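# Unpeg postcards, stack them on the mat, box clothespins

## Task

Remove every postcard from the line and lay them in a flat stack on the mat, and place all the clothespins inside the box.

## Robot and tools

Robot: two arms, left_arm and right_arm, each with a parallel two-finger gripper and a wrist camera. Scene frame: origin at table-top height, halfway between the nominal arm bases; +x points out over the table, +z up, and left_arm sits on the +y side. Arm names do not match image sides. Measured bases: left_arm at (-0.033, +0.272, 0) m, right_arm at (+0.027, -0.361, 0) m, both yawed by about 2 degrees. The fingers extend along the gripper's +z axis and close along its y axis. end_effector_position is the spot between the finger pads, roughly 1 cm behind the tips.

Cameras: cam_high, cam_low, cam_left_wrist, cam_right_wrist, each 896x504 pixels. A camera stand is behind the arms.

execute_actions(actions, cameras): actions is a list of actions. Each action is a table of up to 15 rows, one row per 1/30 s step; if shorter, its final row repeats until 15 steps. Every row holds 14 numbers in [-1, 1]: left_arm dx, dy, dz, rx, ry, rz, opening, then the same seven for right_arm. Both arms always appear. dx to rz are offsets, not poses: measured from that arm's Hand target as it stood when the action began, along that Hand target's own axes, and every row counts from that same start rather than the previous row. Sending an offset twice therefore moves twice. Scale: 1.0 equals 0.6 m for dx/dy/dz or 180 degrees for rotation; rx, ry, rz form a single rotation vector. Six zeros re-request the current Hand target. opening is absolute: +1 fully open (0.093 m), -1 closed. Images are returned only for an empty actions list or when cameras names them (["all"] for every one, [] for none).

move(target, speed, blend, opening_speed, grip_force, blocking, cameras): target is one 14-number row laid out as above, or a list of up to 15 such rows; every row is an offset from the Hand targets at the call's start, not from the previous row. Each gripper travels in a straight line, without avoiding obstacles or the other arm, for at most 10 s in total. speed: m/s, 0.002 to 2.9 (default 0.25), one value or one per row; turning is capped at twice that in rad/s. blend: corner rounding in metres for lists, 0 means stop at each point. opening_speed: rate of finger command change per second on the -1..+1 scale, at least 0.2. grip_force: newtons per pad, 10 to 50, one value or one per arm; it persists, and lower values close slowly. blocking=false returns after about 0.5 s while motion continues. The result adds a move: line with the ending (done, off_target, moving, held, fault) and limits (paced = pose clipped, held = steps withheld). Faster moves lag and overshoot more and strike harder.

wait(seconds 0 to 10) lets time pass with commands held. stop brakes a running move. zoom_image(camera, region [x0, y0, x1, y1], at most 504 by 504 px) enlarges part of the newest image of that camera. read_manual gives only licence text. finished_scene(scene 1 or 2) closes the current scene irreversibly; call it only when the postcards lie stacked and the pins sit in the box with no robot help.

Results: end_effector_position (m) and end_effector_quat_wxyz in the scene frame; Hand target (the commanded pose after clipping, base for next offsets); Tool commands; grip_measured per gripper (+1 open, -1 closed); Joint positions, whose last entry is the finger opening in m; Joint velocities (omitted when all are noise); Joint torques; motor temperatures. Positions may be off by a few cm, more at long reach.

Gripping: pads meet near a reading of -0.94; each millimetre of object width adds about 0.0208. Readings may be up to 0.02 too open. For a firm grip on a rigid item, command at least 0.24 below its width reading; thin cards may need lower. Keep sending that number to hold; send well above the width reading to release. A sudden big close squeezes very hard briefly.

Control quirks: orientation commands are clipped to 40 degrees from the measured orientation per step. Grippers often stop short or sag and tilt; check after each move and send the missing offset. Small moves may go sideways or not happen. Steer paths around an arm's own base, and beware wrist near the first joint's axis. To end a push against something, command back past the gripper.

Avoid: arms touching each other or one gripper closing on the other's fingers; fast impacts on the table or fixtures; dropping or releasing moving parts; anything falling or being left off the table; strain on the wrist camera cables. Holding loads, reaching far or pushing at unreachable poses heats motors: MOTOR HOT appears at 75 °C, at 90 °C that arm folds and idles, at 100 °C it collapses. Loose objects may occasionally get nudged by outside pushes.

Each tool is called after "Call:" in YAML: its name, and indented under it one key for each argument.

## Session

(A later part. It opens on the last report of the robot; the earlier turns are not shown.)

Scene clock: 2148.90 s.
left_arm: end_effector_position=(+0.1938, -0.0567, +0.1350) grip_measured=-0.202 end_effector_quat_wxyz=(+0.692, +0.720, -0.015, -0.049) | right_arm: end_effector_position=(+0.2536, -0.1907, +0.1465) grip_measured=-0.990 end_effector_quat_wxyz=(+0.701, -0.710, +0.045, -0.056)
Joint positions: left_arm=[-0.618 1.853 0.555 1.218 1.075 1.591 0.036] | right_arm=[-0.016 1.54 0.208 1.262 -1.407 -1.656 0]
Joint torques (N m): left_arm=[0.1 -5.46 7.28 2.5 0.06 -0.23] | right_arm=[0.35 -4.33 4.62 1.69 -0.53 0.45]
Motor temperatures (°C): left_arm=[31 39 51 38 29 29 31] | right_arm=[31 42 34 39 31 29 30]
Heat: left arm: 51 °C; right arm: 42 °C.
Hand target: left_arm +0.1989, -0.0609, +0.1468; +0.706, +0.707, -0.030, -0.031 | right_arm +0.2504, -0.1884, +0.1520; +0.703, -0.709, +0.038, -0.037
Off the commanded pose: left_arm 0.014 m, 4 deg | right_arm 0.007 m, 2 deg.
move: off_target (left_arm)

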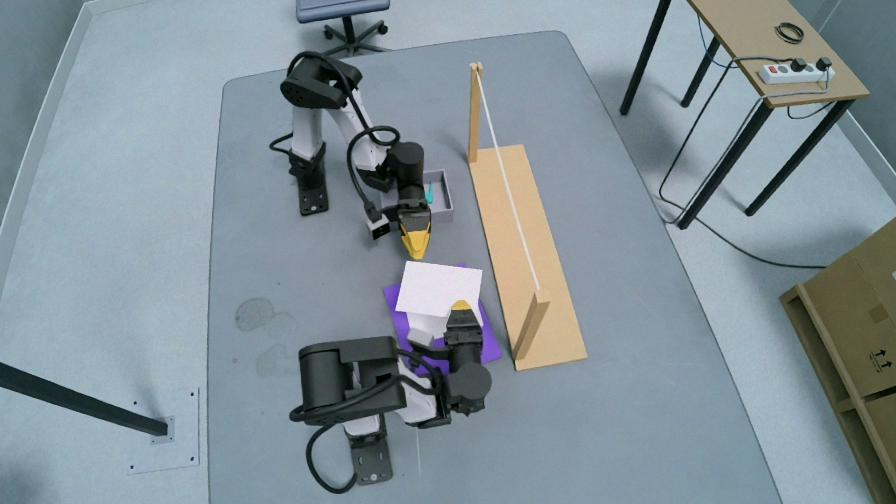

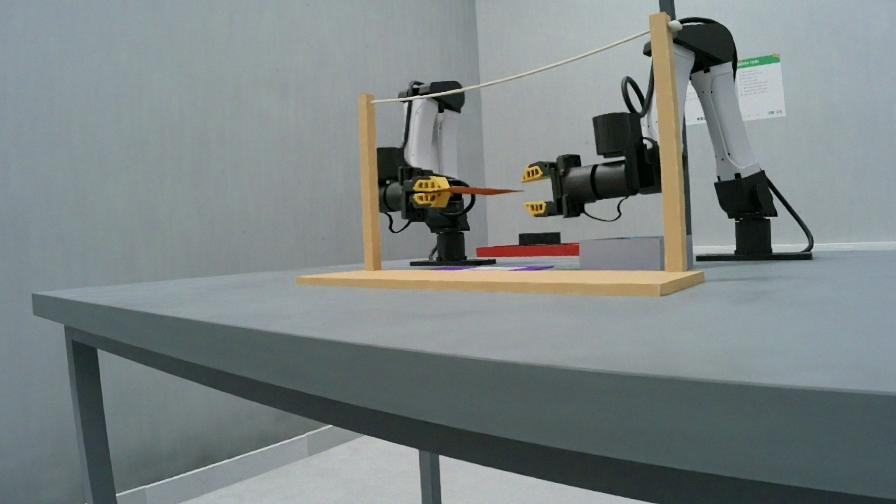

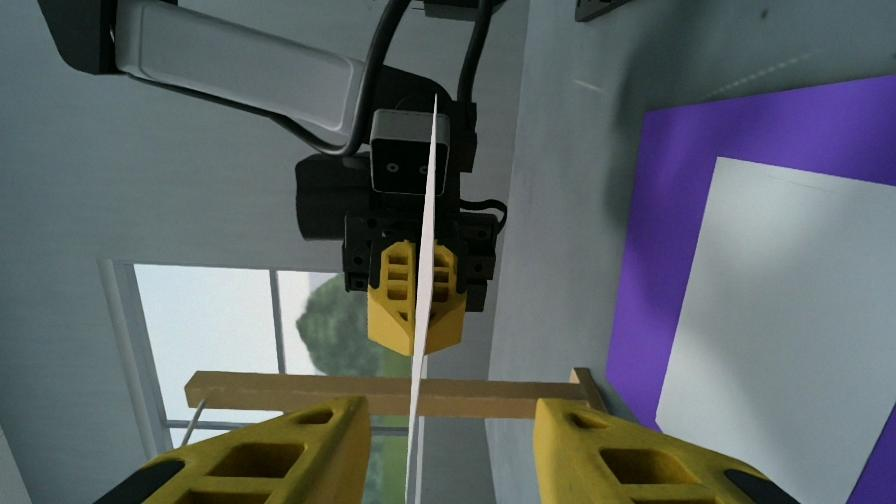

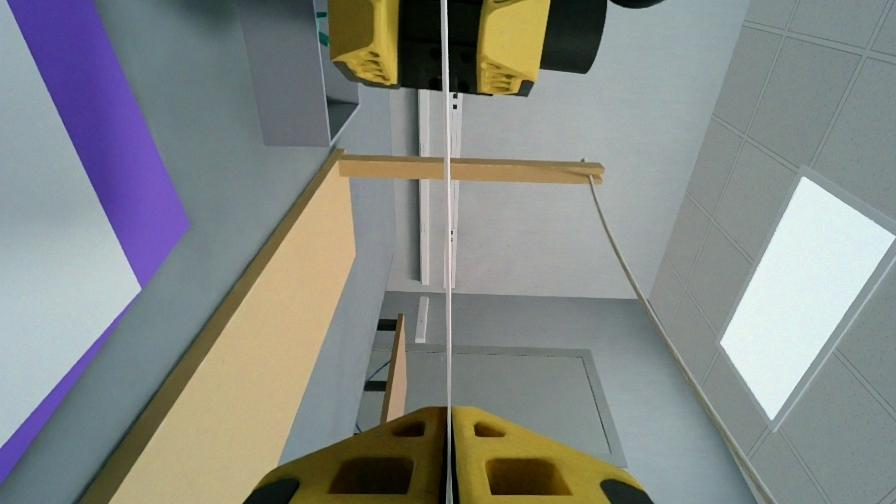

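Call:
move:
  target: [0.0183,0.0208,-0.0015,0,0,0.018,-0.2,0,0,0,0,0,0,-1]
  speed: 0.06
  cameras: ["cam_low","cam_left_wrist","cam_high"]

Call:
zoom_image:
  camera: "cam_high"
  region: [360, 200, 510, 350]

Scene clock: 2176.77 s.
left_arm: end_effector_position=(+0.2070, -0.0604, +0.1484) grip_measured=-0.202 end_effector_quat_wxyz=(+0.701, +0.712, -0.031, -0.025) | right_arm: end_effector_position=(+0.2536, -0.1907, +0.1465) grip_measured=-0.990 end_effector_quat_wxyz=(+0.701, -0.710, +0.045, -0.056)
Joint positions: left_arm=[-0.607 1.853 0.606 1.212 1.074 1.609 0.036] | right_arm=[-0.016 1.54 0.208 1.262 -1.407 -1.656 0]
Joint torques (N m): left_arm=[0.43 -7.66 7.19 2 0.35 0.14] | right_arm=[0.34 -4.33 4.62 1.69 -0.53 0.45]
Motor temperatures (°C): left_arm=[31 40 50 43 29 29 31] | right_arm=[31 42 34 39 31 29 30]
Heat: left arm: 50 °C; right arm: 42 °C.
Hand target: left_arm +0.2099, -0.0610, +0.1593; +0.707, +0.706, -0.050, -0.011 | right_arm +0.2504, -0.1884, +0.1520; +0.703, -0.709, +0.038, -0.037
Off the commanded pose: left_arm 0.011 m, 3 deg | right_arm 0.007 m, 2 deg.
move: off_target (left_arm)
Images, in order (width x height): cam_high 896x504, cam_low 896x504, cam_left_wrist 896x504.

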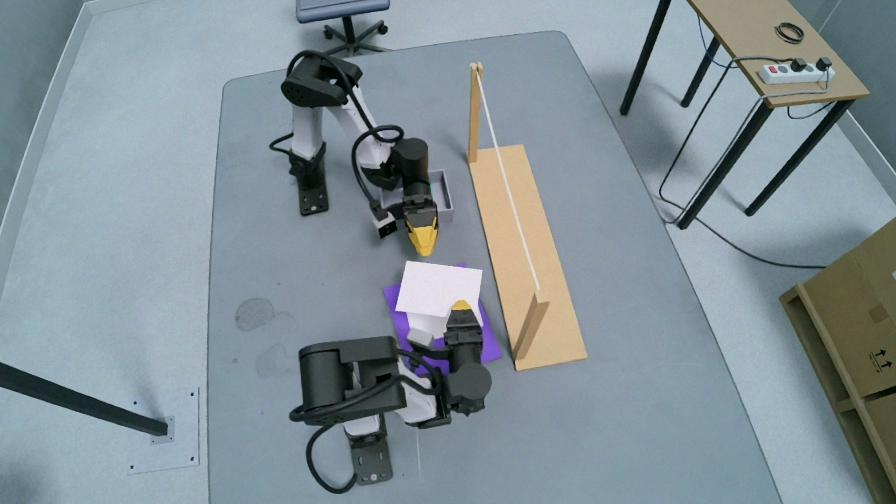

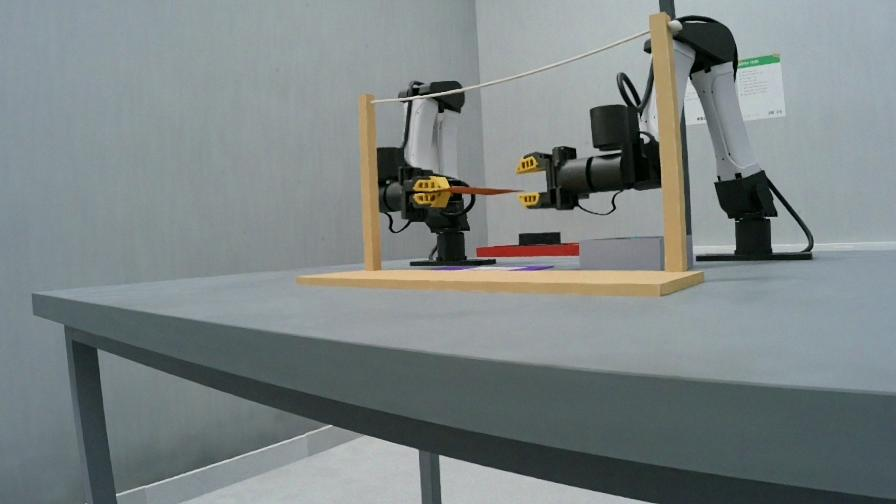

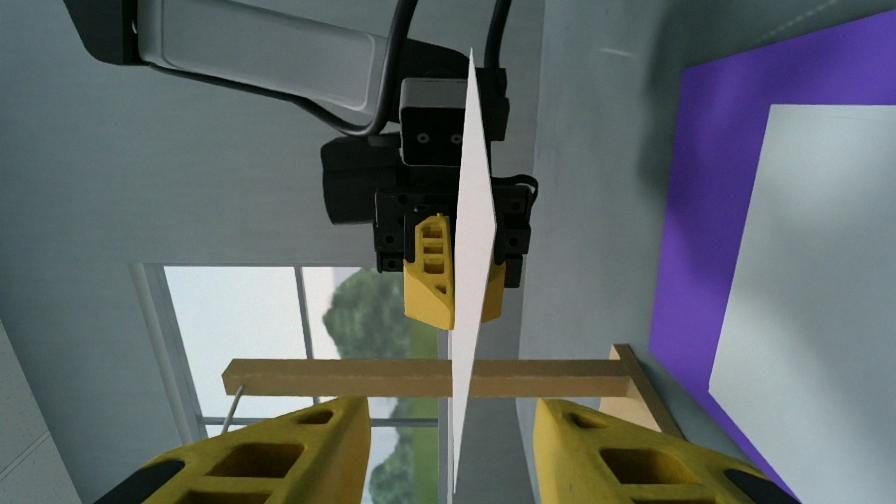

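Scaled by 3.360.

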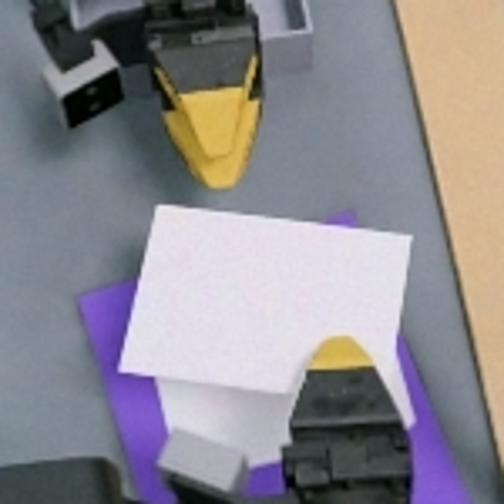

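Call:
move:
  target: [0.004,0,0.07,0,0,0,-0.2,0,0,0,0,0,0,-1]
  speed: 0.05
  cameras: ["cam_low","cam_left_wrist","cam_high"]

Call:
zoom_image:
  camera: "cam_high"
  region: [360, 200, 510, 350]

Call:
zoom_image:
  camera: "cam_low"
  region: [360, 110, 680, 250]

Scene clock: 2193.23 s.
left_arm: end_effector_position=(+0.2053, -0.0989, +0.1573) grip_measured=-0.202 end_effector_quat_wxyz=(+0.705, +0.708, -0.042, -0.020) | right_arm: end_effector_position=(+0.2536, -0.1907, +0.1465) grip_measured=-0.990 end_effector_quat_wxyz=(+0.701, -0.710, +0.045, -0.056)
Joint positions: left_arm=[-0.708 1.893 0.705 1.178 0.983 1.611 0.036] | right_arm=[-0.016 1.54 0.208 1.262 -1.407 -1.656 0]
Joint torques (N m): left_arm=[0.01 -6.42 7.68 1.94 0.09 0.1] | right_arm=[0.35 -4.33 4.62 1.69 -0.53 0.45]
Heat: left arm: 50 °C; right arm: 42 °C.
Hand target: left_arm +0.2087, -0.1030, +0.1595; +0.707, +0.706, -0.050, -0.011 | right_arm +0.2504, -0.1884, +0.1520; +0.703, -0.709, +0.038, -0.037
Off the commanded pose: left_arm 0.006 m, 1 deg | right_arm 0.007 m, 2 deg.
move: done
Images, in order (width x height): cam_high 896x504, cam_low 896x504, cam_left_wrist 896x504.

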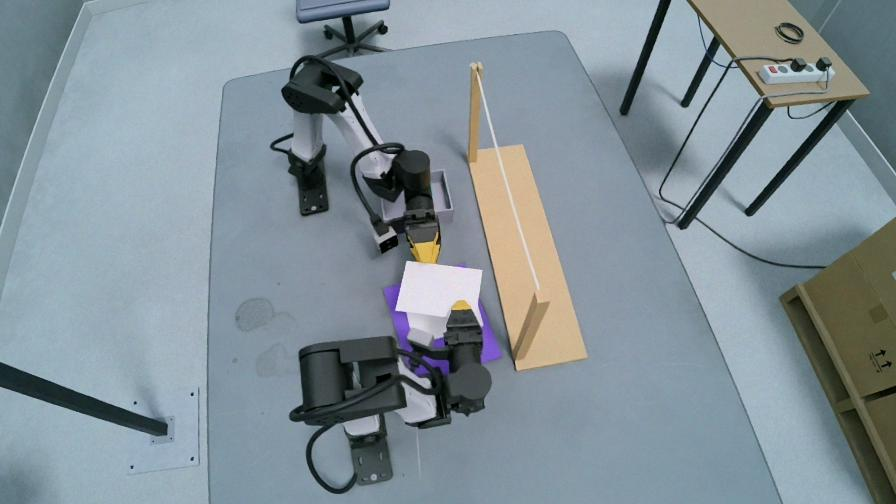

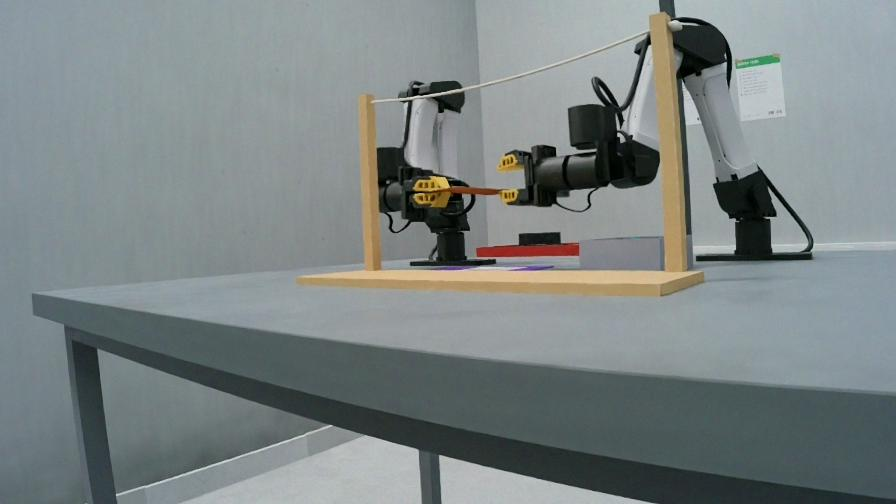

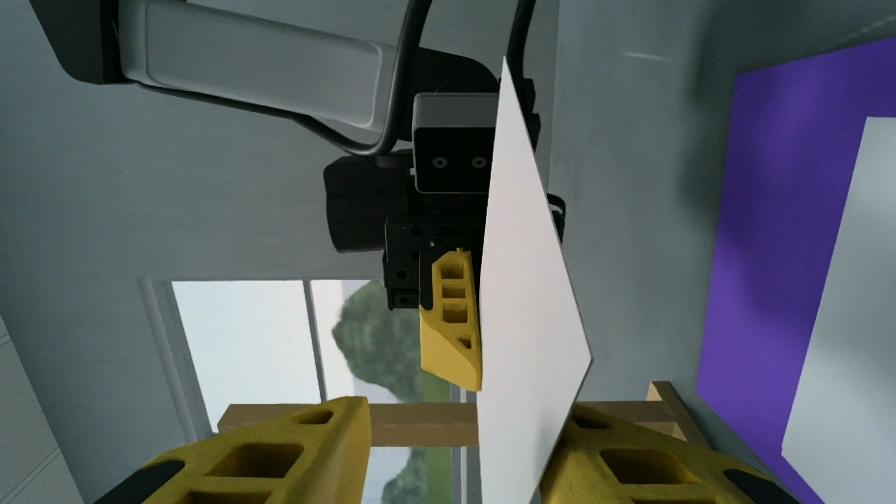

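Scaled by 3.360.

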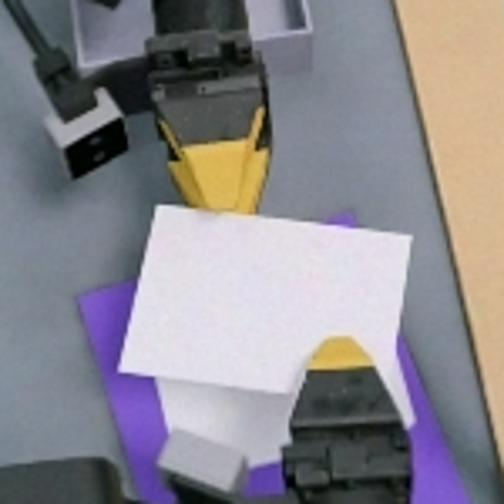

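Scaled by 1.575.

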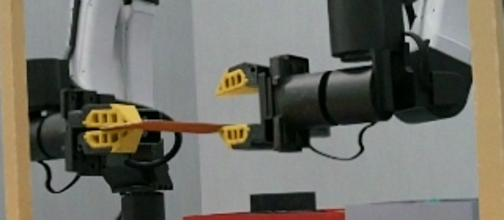

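Call:
execute_actions:
  actions: []

Scene clock: 2236.03 s.
left_arm: end_effector_position=(+0.2054, -0.0989, +0.1572) grip_measured=-0.202 end_effector_quat_wxyz=(+0.705, +0.708, -0.042, -0.020) | right_arm: end_effector_position=(+0.2536, -0.1907, +0.1465) grip_measured=-0.990 end_effector_quat_wxyz=(+0.701, -0.710, +0.045, -0.056)
Joint positions: left_arm=[-0.708 1.893 0.705 1.177 0.982 1.611 0.036] | right_arm=[-0.016 1.54 0.208 1.262 -1.407 -1.656 0]
Joint velocities: within noise
Joint torques (N m): left_arm=[0.03 -6.31 7.73 1.92 0.11 0.16] | right_arm=[0.34 -4.33 4.63 1.69 -0.53 0.45]
Motor temperatures (°C): left_arm=[31 41 52 44 29 29 31] | right_arm=[31 41 34 38 31 29 30]
Heat: left arm: 52 °C; right arm: 41 °C.
Hand target: left_arm +0.2087, -0.1030, +0.1594; +0.707, +0.706, -0.050, -0.011 | right_arm +0.2504, -0.1884, +0.1520; +0.703, -0.709, +0.038, -0.037
Tool commands: left_gripper/opening=-0.2 right_gripper/opening=-1.0
Off the commanded pose: left_arm 0.006 m, 1 deg | right_arm 0.007 m, 2 deg.

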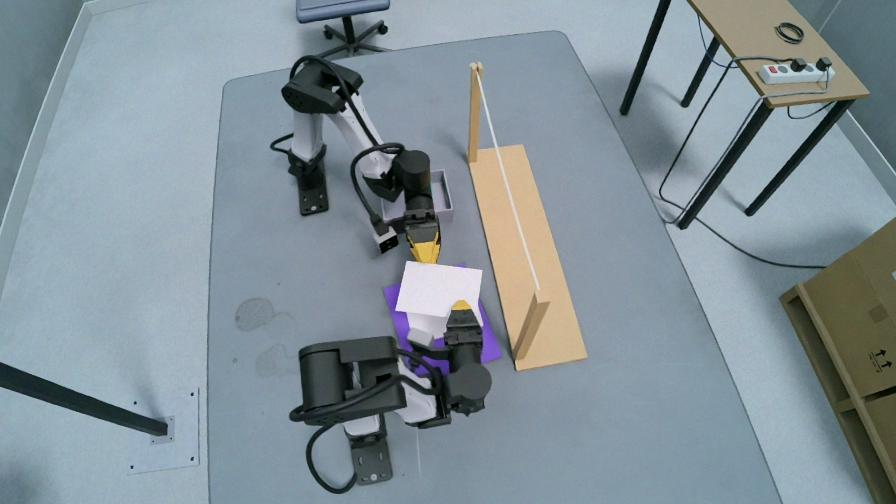

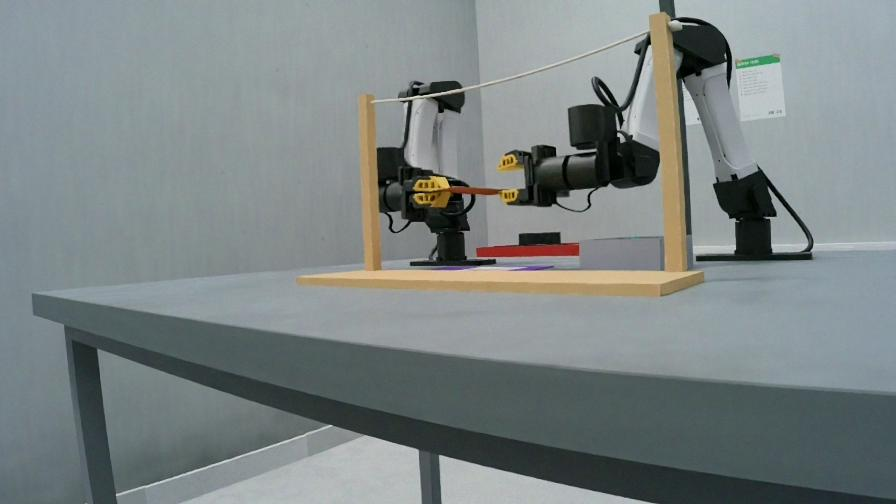

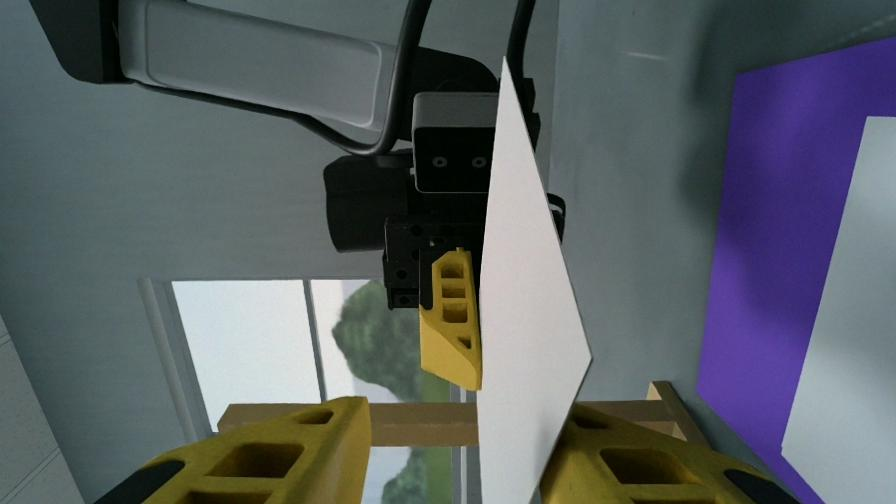

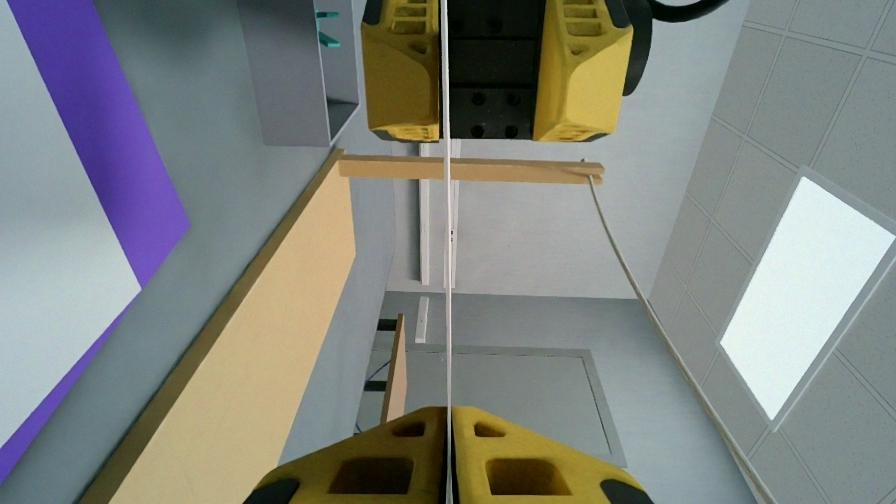

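Call:
move:
  target: [0, -0.022, 0, 0, 0, 0, -0.2, 0, 0, 0, 0, 0, 0, -1]
  speed: 0.05
  cameras: ["all"]

Scene clock: 2249.73 s.
left_arm: end_effector_position=(+0.2068, -0.1000, +0.1384) grip_measured=-0.202 end_effector_quat_wxyz=(+0.696, +0.717, -0.031, -0.031) | right_arm: end_effector_position=(+0.2536, -0.1907, +0.1465) grip_measured=-0.990 end_effector_quat_wxyz=(+0.701, -0.710, +0.045, -0.056)
Joint positions: left_arm=[-0.708 1.943 0.705 1.184 0.982 1.614 0.036] | right_arm=[-0.016 1.54 0.208 1.262 -1.407 -1.656 0]
Joint torques (N m): left_arm=[0.24 -6.46 6.79 2.39 0.13 0.08] | right_arm=[0.35 -4.33 4.62 1.69 -0.53 0.45]
Heat: left arm: 52 °C; right arm: 41 °C.
Hand target: left_arm +0.2095, -0.1030, +0.1463; +0.707, +0.706, -0.050, -0.011 | right_arm +0.2504, -0.1884, +0.1520; +0.703, -0.709, +0.038, -0.037
Off the commanded pose: left_arm 0.009 m, 4 deg | right_arm 0.007 m, 2 deg.
move: off_target (left_arm)

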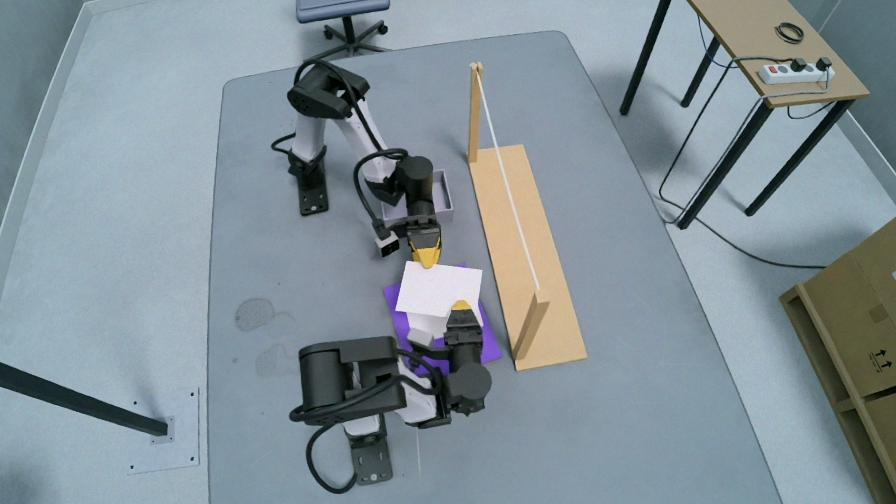

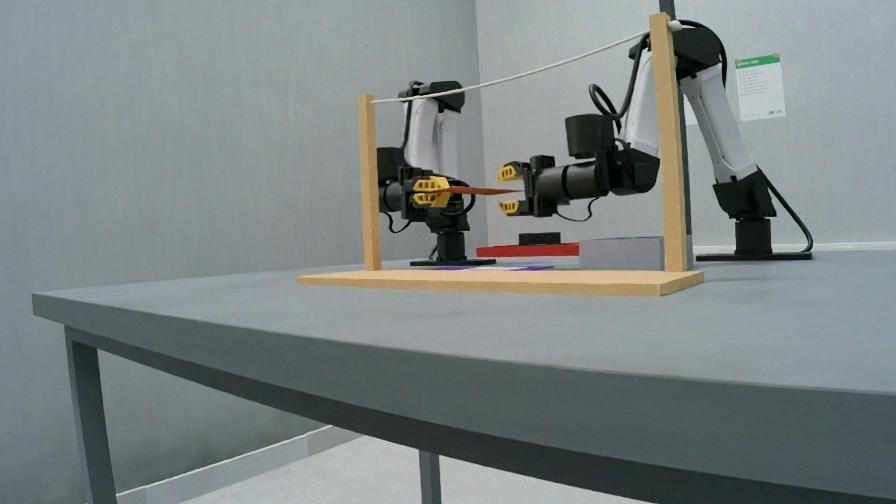

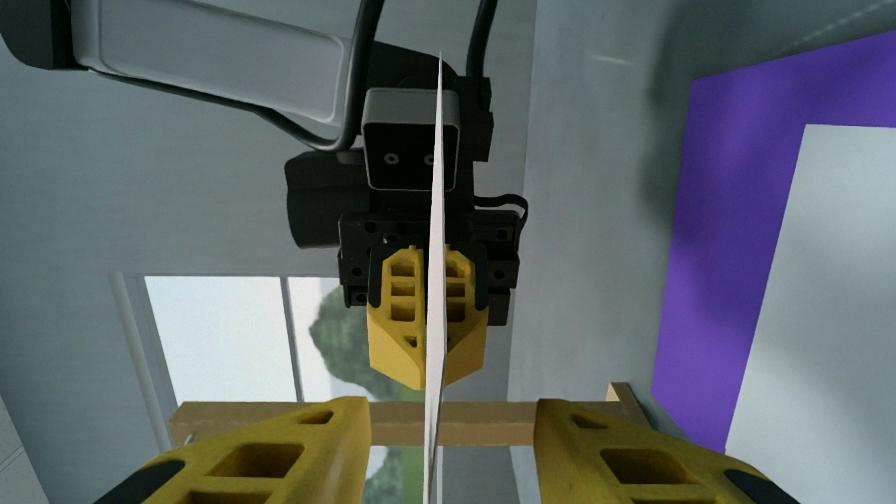

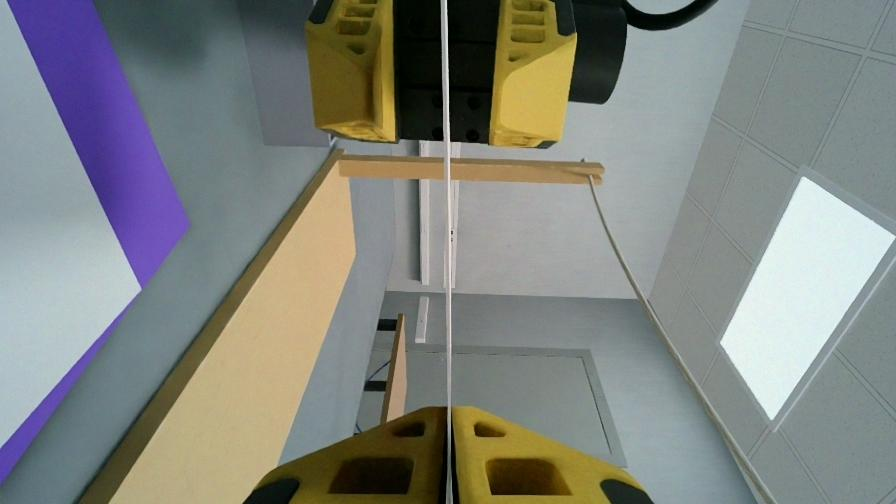

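Call:
zoom_image:
  camera: "cam_high"
  region: [370, 220, 510, 350]

Scaled by 3.600.

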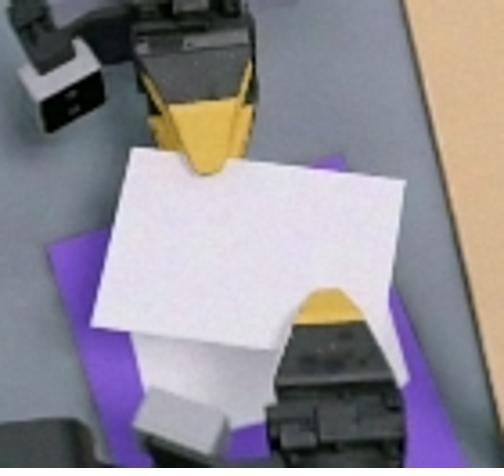

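Call:
move:
  target: [0, 0, 0.02, 0, 0, 0, -0.2, 0, 0, 0, 0, 0, 0, -1]
  speed: 0.05
  cameras: ["cam_high", "cam_left_wrist", "cam_right_wrist"]

Call:
zoom_image:
  camera: "cam_high"
  region: [370, 220, 510, 350]

Scene clock: 2284.03 s.
left_arm: end_effector_position=(+0.2051, -0.1104, +0.1385) grip_measured=-0.202 end_effector_quat_wxyz=(+0.697, +0.716, -0.033, -0.029) | right_arm: end_effector_position=(+0.2536, -0.1907, +0.1465) grip_measured=-0.990 end_effector_quat_wxyz=(+0.701, -0.710, +0.045, -0.056)
Joint positions: left_arm=[-0.735 1.959 0.727 1.184 0.955 1.614 0.036] | right_arm=[-0.016 1.54 0.208 1.262 -1.407 -1.656 0]
Joint torques (N m): left_arm=[-0.01 -6.56 7.65 2.31 0.1 0.12] | right_arm=[0.35 -4.34 4.62 1.69 -0.53 0.45]
Motor temperatures (°C): left_arm=[31 42 51 51 29 29 30] | right_arm=[31 41 34 38 31 29 30]
Heat: left arm: 51 °C; right arm: 41 °C.
Hand target: left_arm +0.2084, -0.1150, +0.1463; +0.707, +0.706, -0.050, -0.011 | right_arm +0.2504, -0.1884, +0.1520; +0.703, -0.709, +0.038, -0.037
Off the commanded pose: left_arm 0.010 m, 3 deg | right_arm 0.007 m, 2 deg.
move: off_target (left_arm)
Images, in order (width x height): cam_high 896x504, cam_left_wrist 896x504, cam_right_wrist 896x504.

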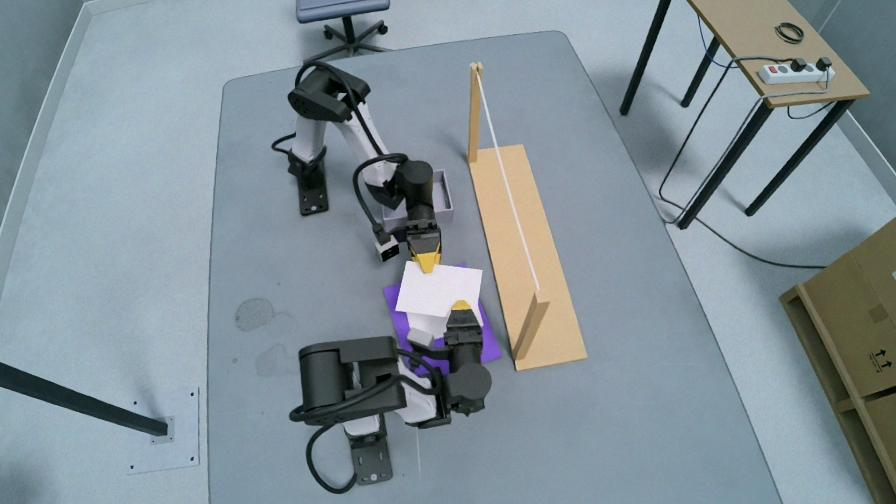

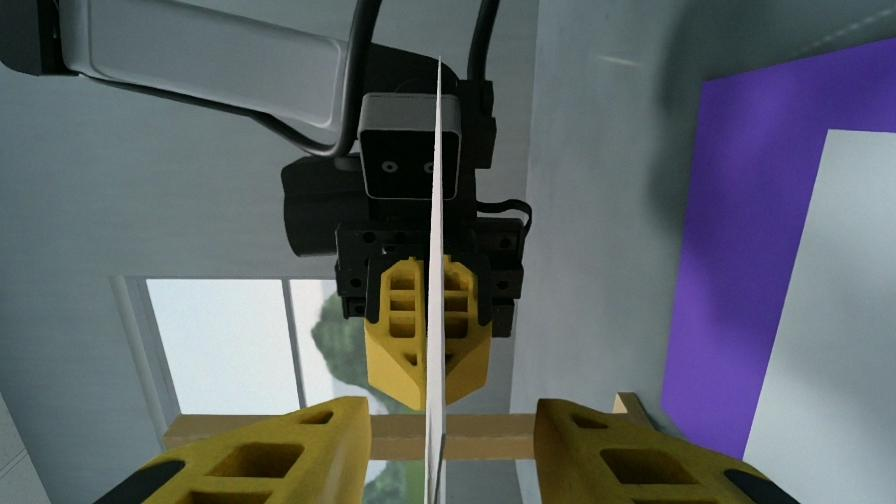

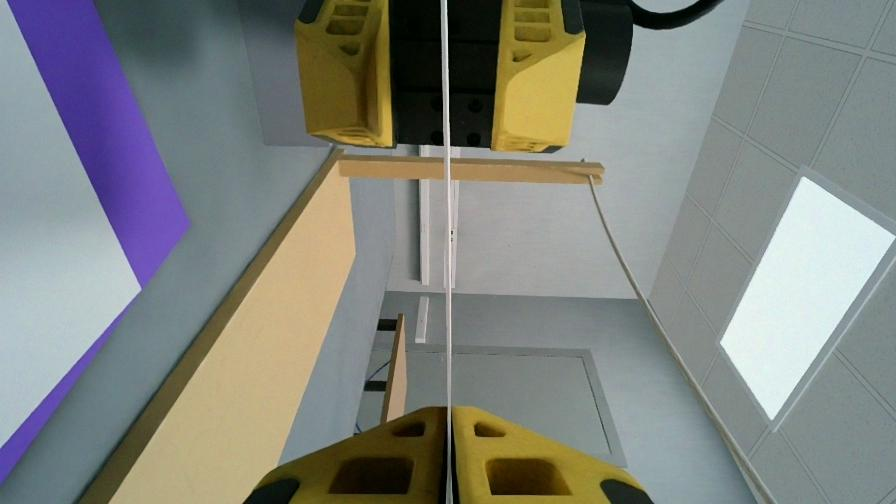

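Scaled by 3.600.

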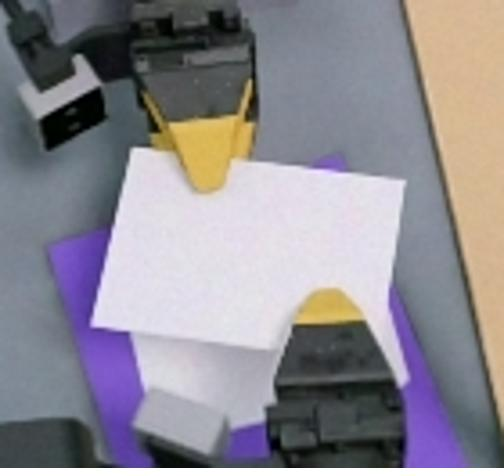

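Call:
move:
  target: [0, 0, 0, 0, 0, 0, -1, 0, 0, 0, 0, 0, 0, -1]
  speed: 0.05
  opening_speed: 0.3
  cameras: ["cam_high", "cam_left_wrist", "cam_right_wrist"]

Scene clock: 2294.03 s.
left_arm: end_effector_position=(+0.2058, -0.1107, +0.1408) grip_measured=-0.978 end_effector_quat_wxyz=(+0.699, +0.714, -0.036, -0.025) | right_arm: end_effector_position=(+0.2536, -0.1907, +0.1465) grip_measured=-0.990 end_effector_quat_wxyz=(+0.701, -0.710, +0.045, -0.056)
Joint positions: left_arm=[-0.735 1.959 0.729 1.194 0.953 1.614 0] | right_arm=[-0.016 1.54 0.208 1.262 -1.407 -1.656 0]
Joint torques (N m): left_arm=[-0.13 -6.22 7.56 2.25 0.13 0.07] | right_arm=[0.35 -4.33 4.63 1.69 -0.53 0.45]
Heat: left arm: 52 °C; right arm: 41 °C.
Hand target: left_arm +0.2083, -0.1150, +0.1462; +0.707, +0.706, -0.050, -0.011 | right_arm +0.2504, -0.1884, +0.1520; +0.703, -0.709, +0.038, -0.037
Off the commanded pose: left_arm 0.007 m, 3 deg | right_arm 0.007 m, 2 deg.
move: off_target (left_arm)
Images, in order (width x height): cam_high 896x504, cam_left_wrist 896x504, cam_right_wrist 896x504.

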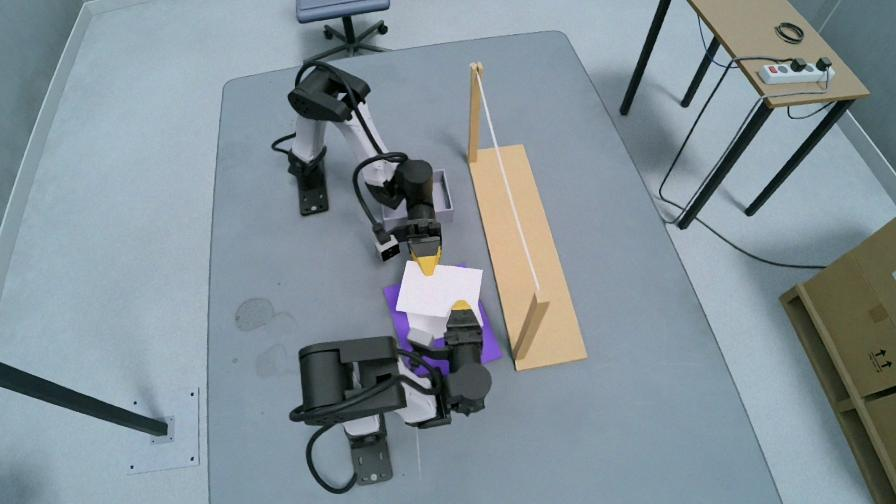

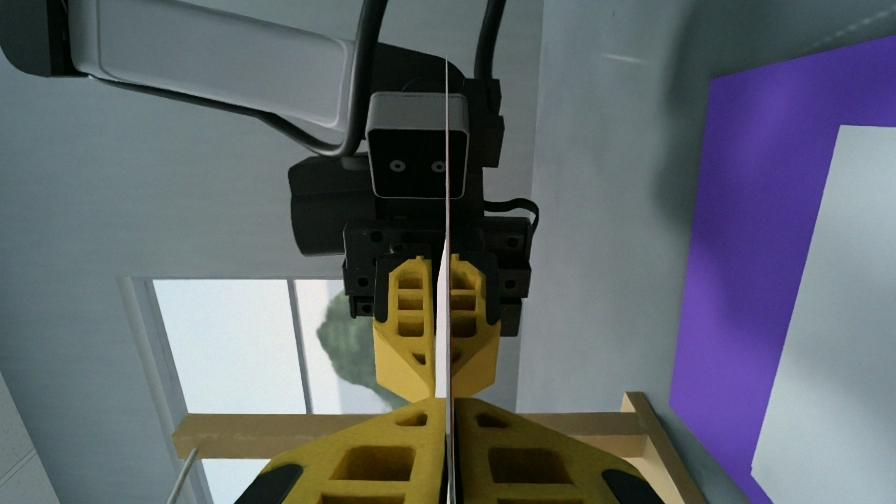

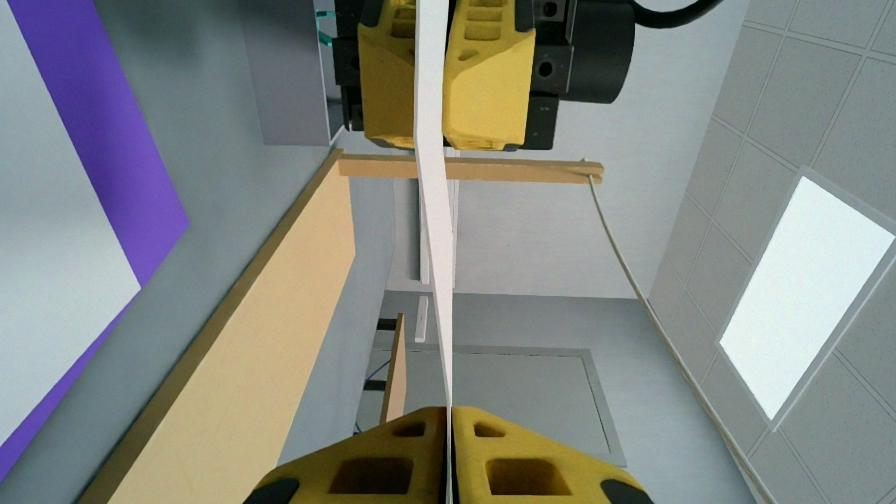

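Call:
move:
  target:
    - [0, 0, 0, 0, 0, 0, -1, 0, 0, 0, 0, 0, 0, -0.3]
    - [0, 0, 0, 0, 0, 0, -1, 0, 0, -0.14, 0, 0, 0, -0.3]
  speed: [0.05, 0.08]
  opening_speed: 0.6
  cameras: ["all"]

Scene clock: 2305.60 s.
left_arm: end_effector_position=(+0.2059, -0.1107, +0.1408) grip_measured=-0.978 end_effector_quat_wxyz=(+0.699, +0.714, -0.036, -0.025) | right_arm: end_effector_position=(+0.2646, -0.2793, +0.1595) grip_measured=-0.302 end_effector_quat_wxyz=(+0.678, -0.690, +0.152, -0.203)
Joint positions: left_arm=[-0.735 1.959 0.729 1.194 0.953 1.614 0] | right_arm=[-0.432 1.343 0.093 1.276 -1.461 -1.62 0.031]
Joint torques (N m): left_arm=[-0.08 -6.46 7.35 2.27 0.11 0.1] | right_arm=[-0.91 -2.73 1.21 1.58 -1.24 0.44]
Heat: left arm: 51 °C; right arm: 41 °C.
Hand target: left_arm +0.2083, -0.1150, +0.1462; +0.707, +0.706, -0.050, -0.011 | right_arm +0.2414, -0.2719, +0.1526; +0.703, -0.709, +0.038, -0.037
Off the commanded pose: left_arm 0.007 m, 3 deg | right_arm 0.025 m, 23 deg.
joint sent to its limit (right arm) — joint 5 (wrist yaw), lower limit. The joint targets are off in orientation, not in position.
move: off_target (left_arm, right_arm)

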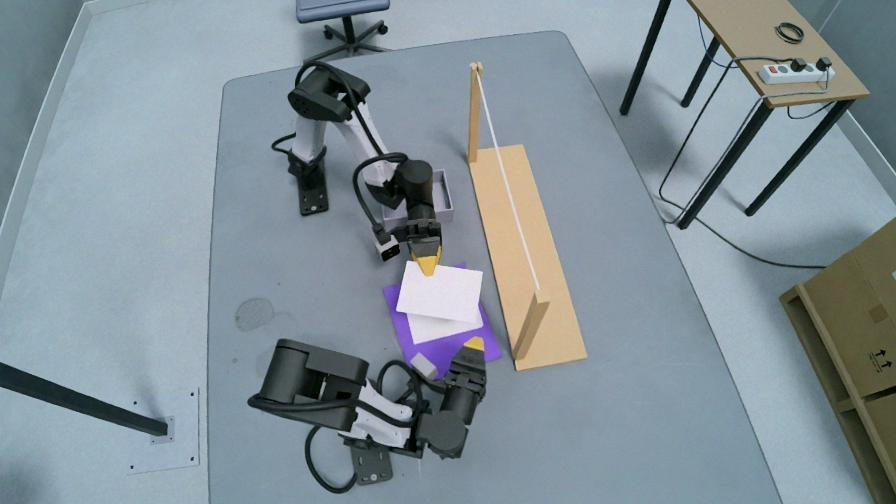

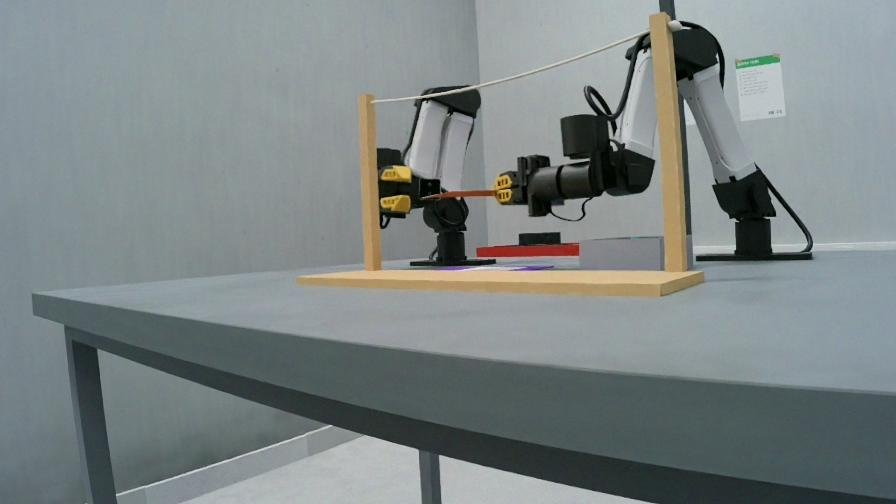

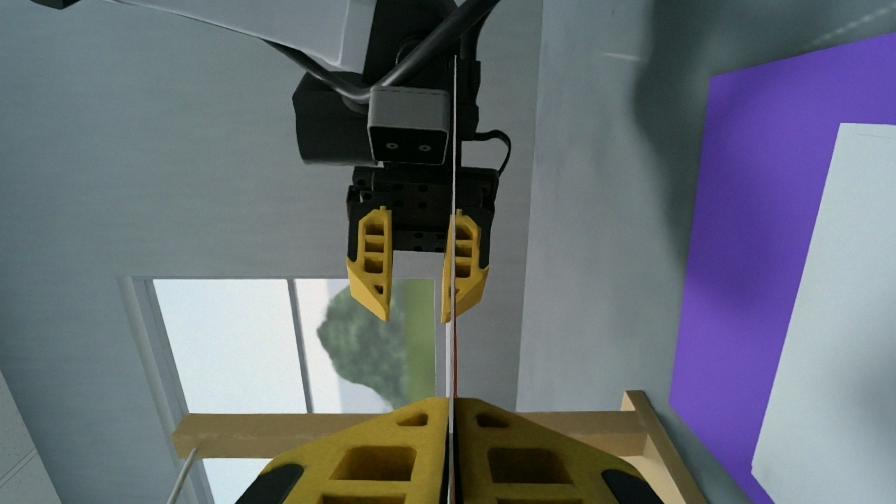

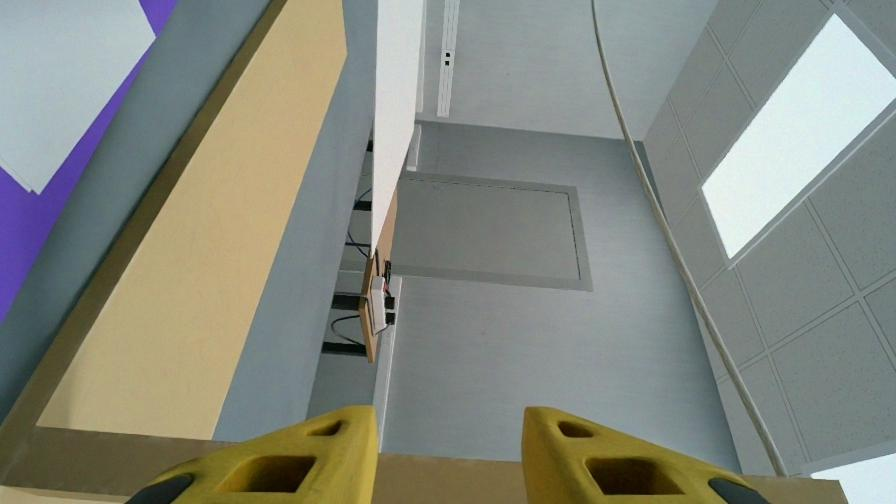

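Call:
move:
  target: [0, 0, 0, 0, 0, 0, -1, 0, -0.1275, -0.098, -0.0015, 0.128, -0.023, -0.3]
  speed: 0.15
  cameras: ["cam_high", "cam_low"]

Call:
zoom_image:
  camera: "cam_high"
  region: [370, 220, 510, 370]

Scene clock: 2327.90 s.
left_arm: end_effector_position=(+0.2059, -0.1107, +0.1408) grip_measured=-0.978 end_effector_quat_wxyz=(+0.699, +0.714, -0.036, -0.025) | right_arm: end_effector_position=(+0.2434, -0.3353, +0.2332) grip_measured=-0.302 end_effector_quat_wxyz=(+0.645, -0.645, +0.246, -0.329)
Joint positions: left_arm=[-0.735 1.959 0.729 1.194 0.953 1.614 0] | right_arm=[-0.795 0.84 0.085 1.315 -1.482 -1.119 0.031]
Joint torques (N m): left_arm=[0.13 -6.67 7.12 2.3 0.15 0.13] | right_arm=[-0.85 0.66 5.83 1.4 -0.63 0.68]
Heat: left arm: 50 °C; right arm: 40 °C.
Hand target: left_arm +0.2083, -0.1150, +0.1462; +0.707, +0.706, -0.050, -0.011 | right_arm +0.2354, -0.3298, +0.2296; +0.678, -0.690, +0.152, -0.203
Off the commanded pose: left_arm 0.007 m, 3 deg | right_arm 0.010 m, 19 deg.
joint sent to its limit (right arm) — joint 5 (wrist yaw), lower limit. The joint targets are off in orientation, not in position.
move: off_target (left_arm, right_arm)
Images, in order (width x height): cam_high 896x504, cam_low 896x504.

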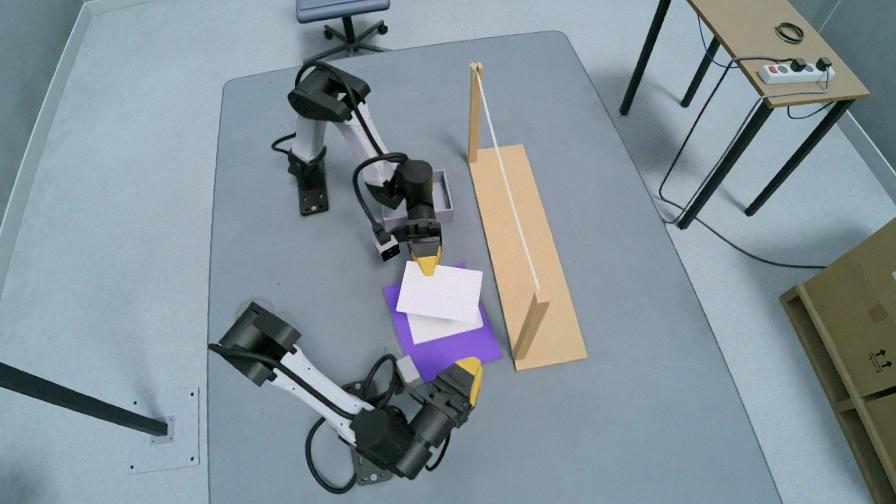

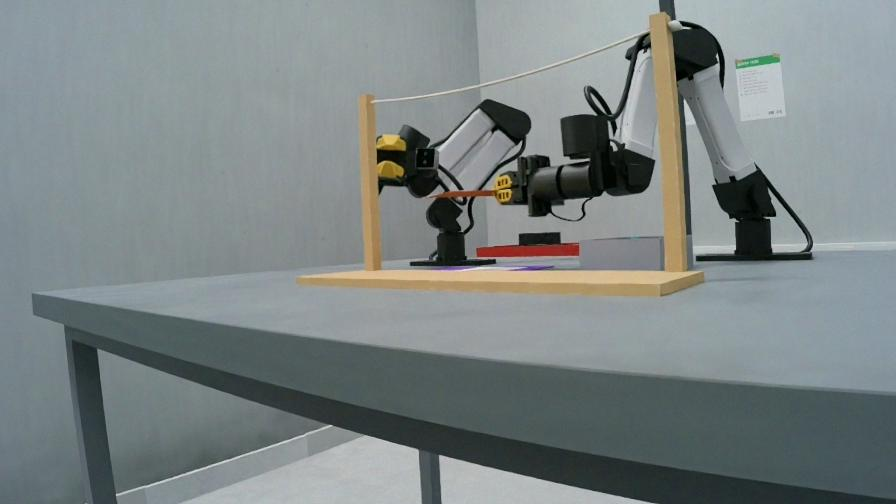

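Scaled by 3.360.

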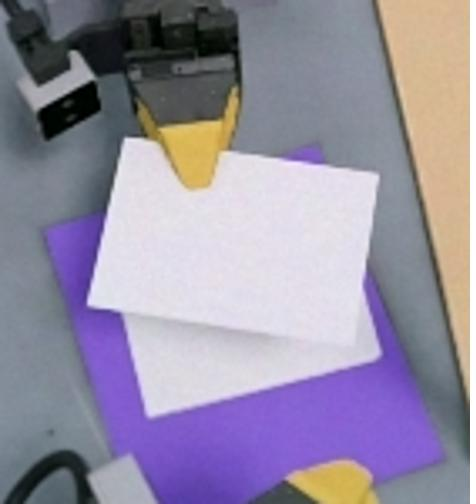

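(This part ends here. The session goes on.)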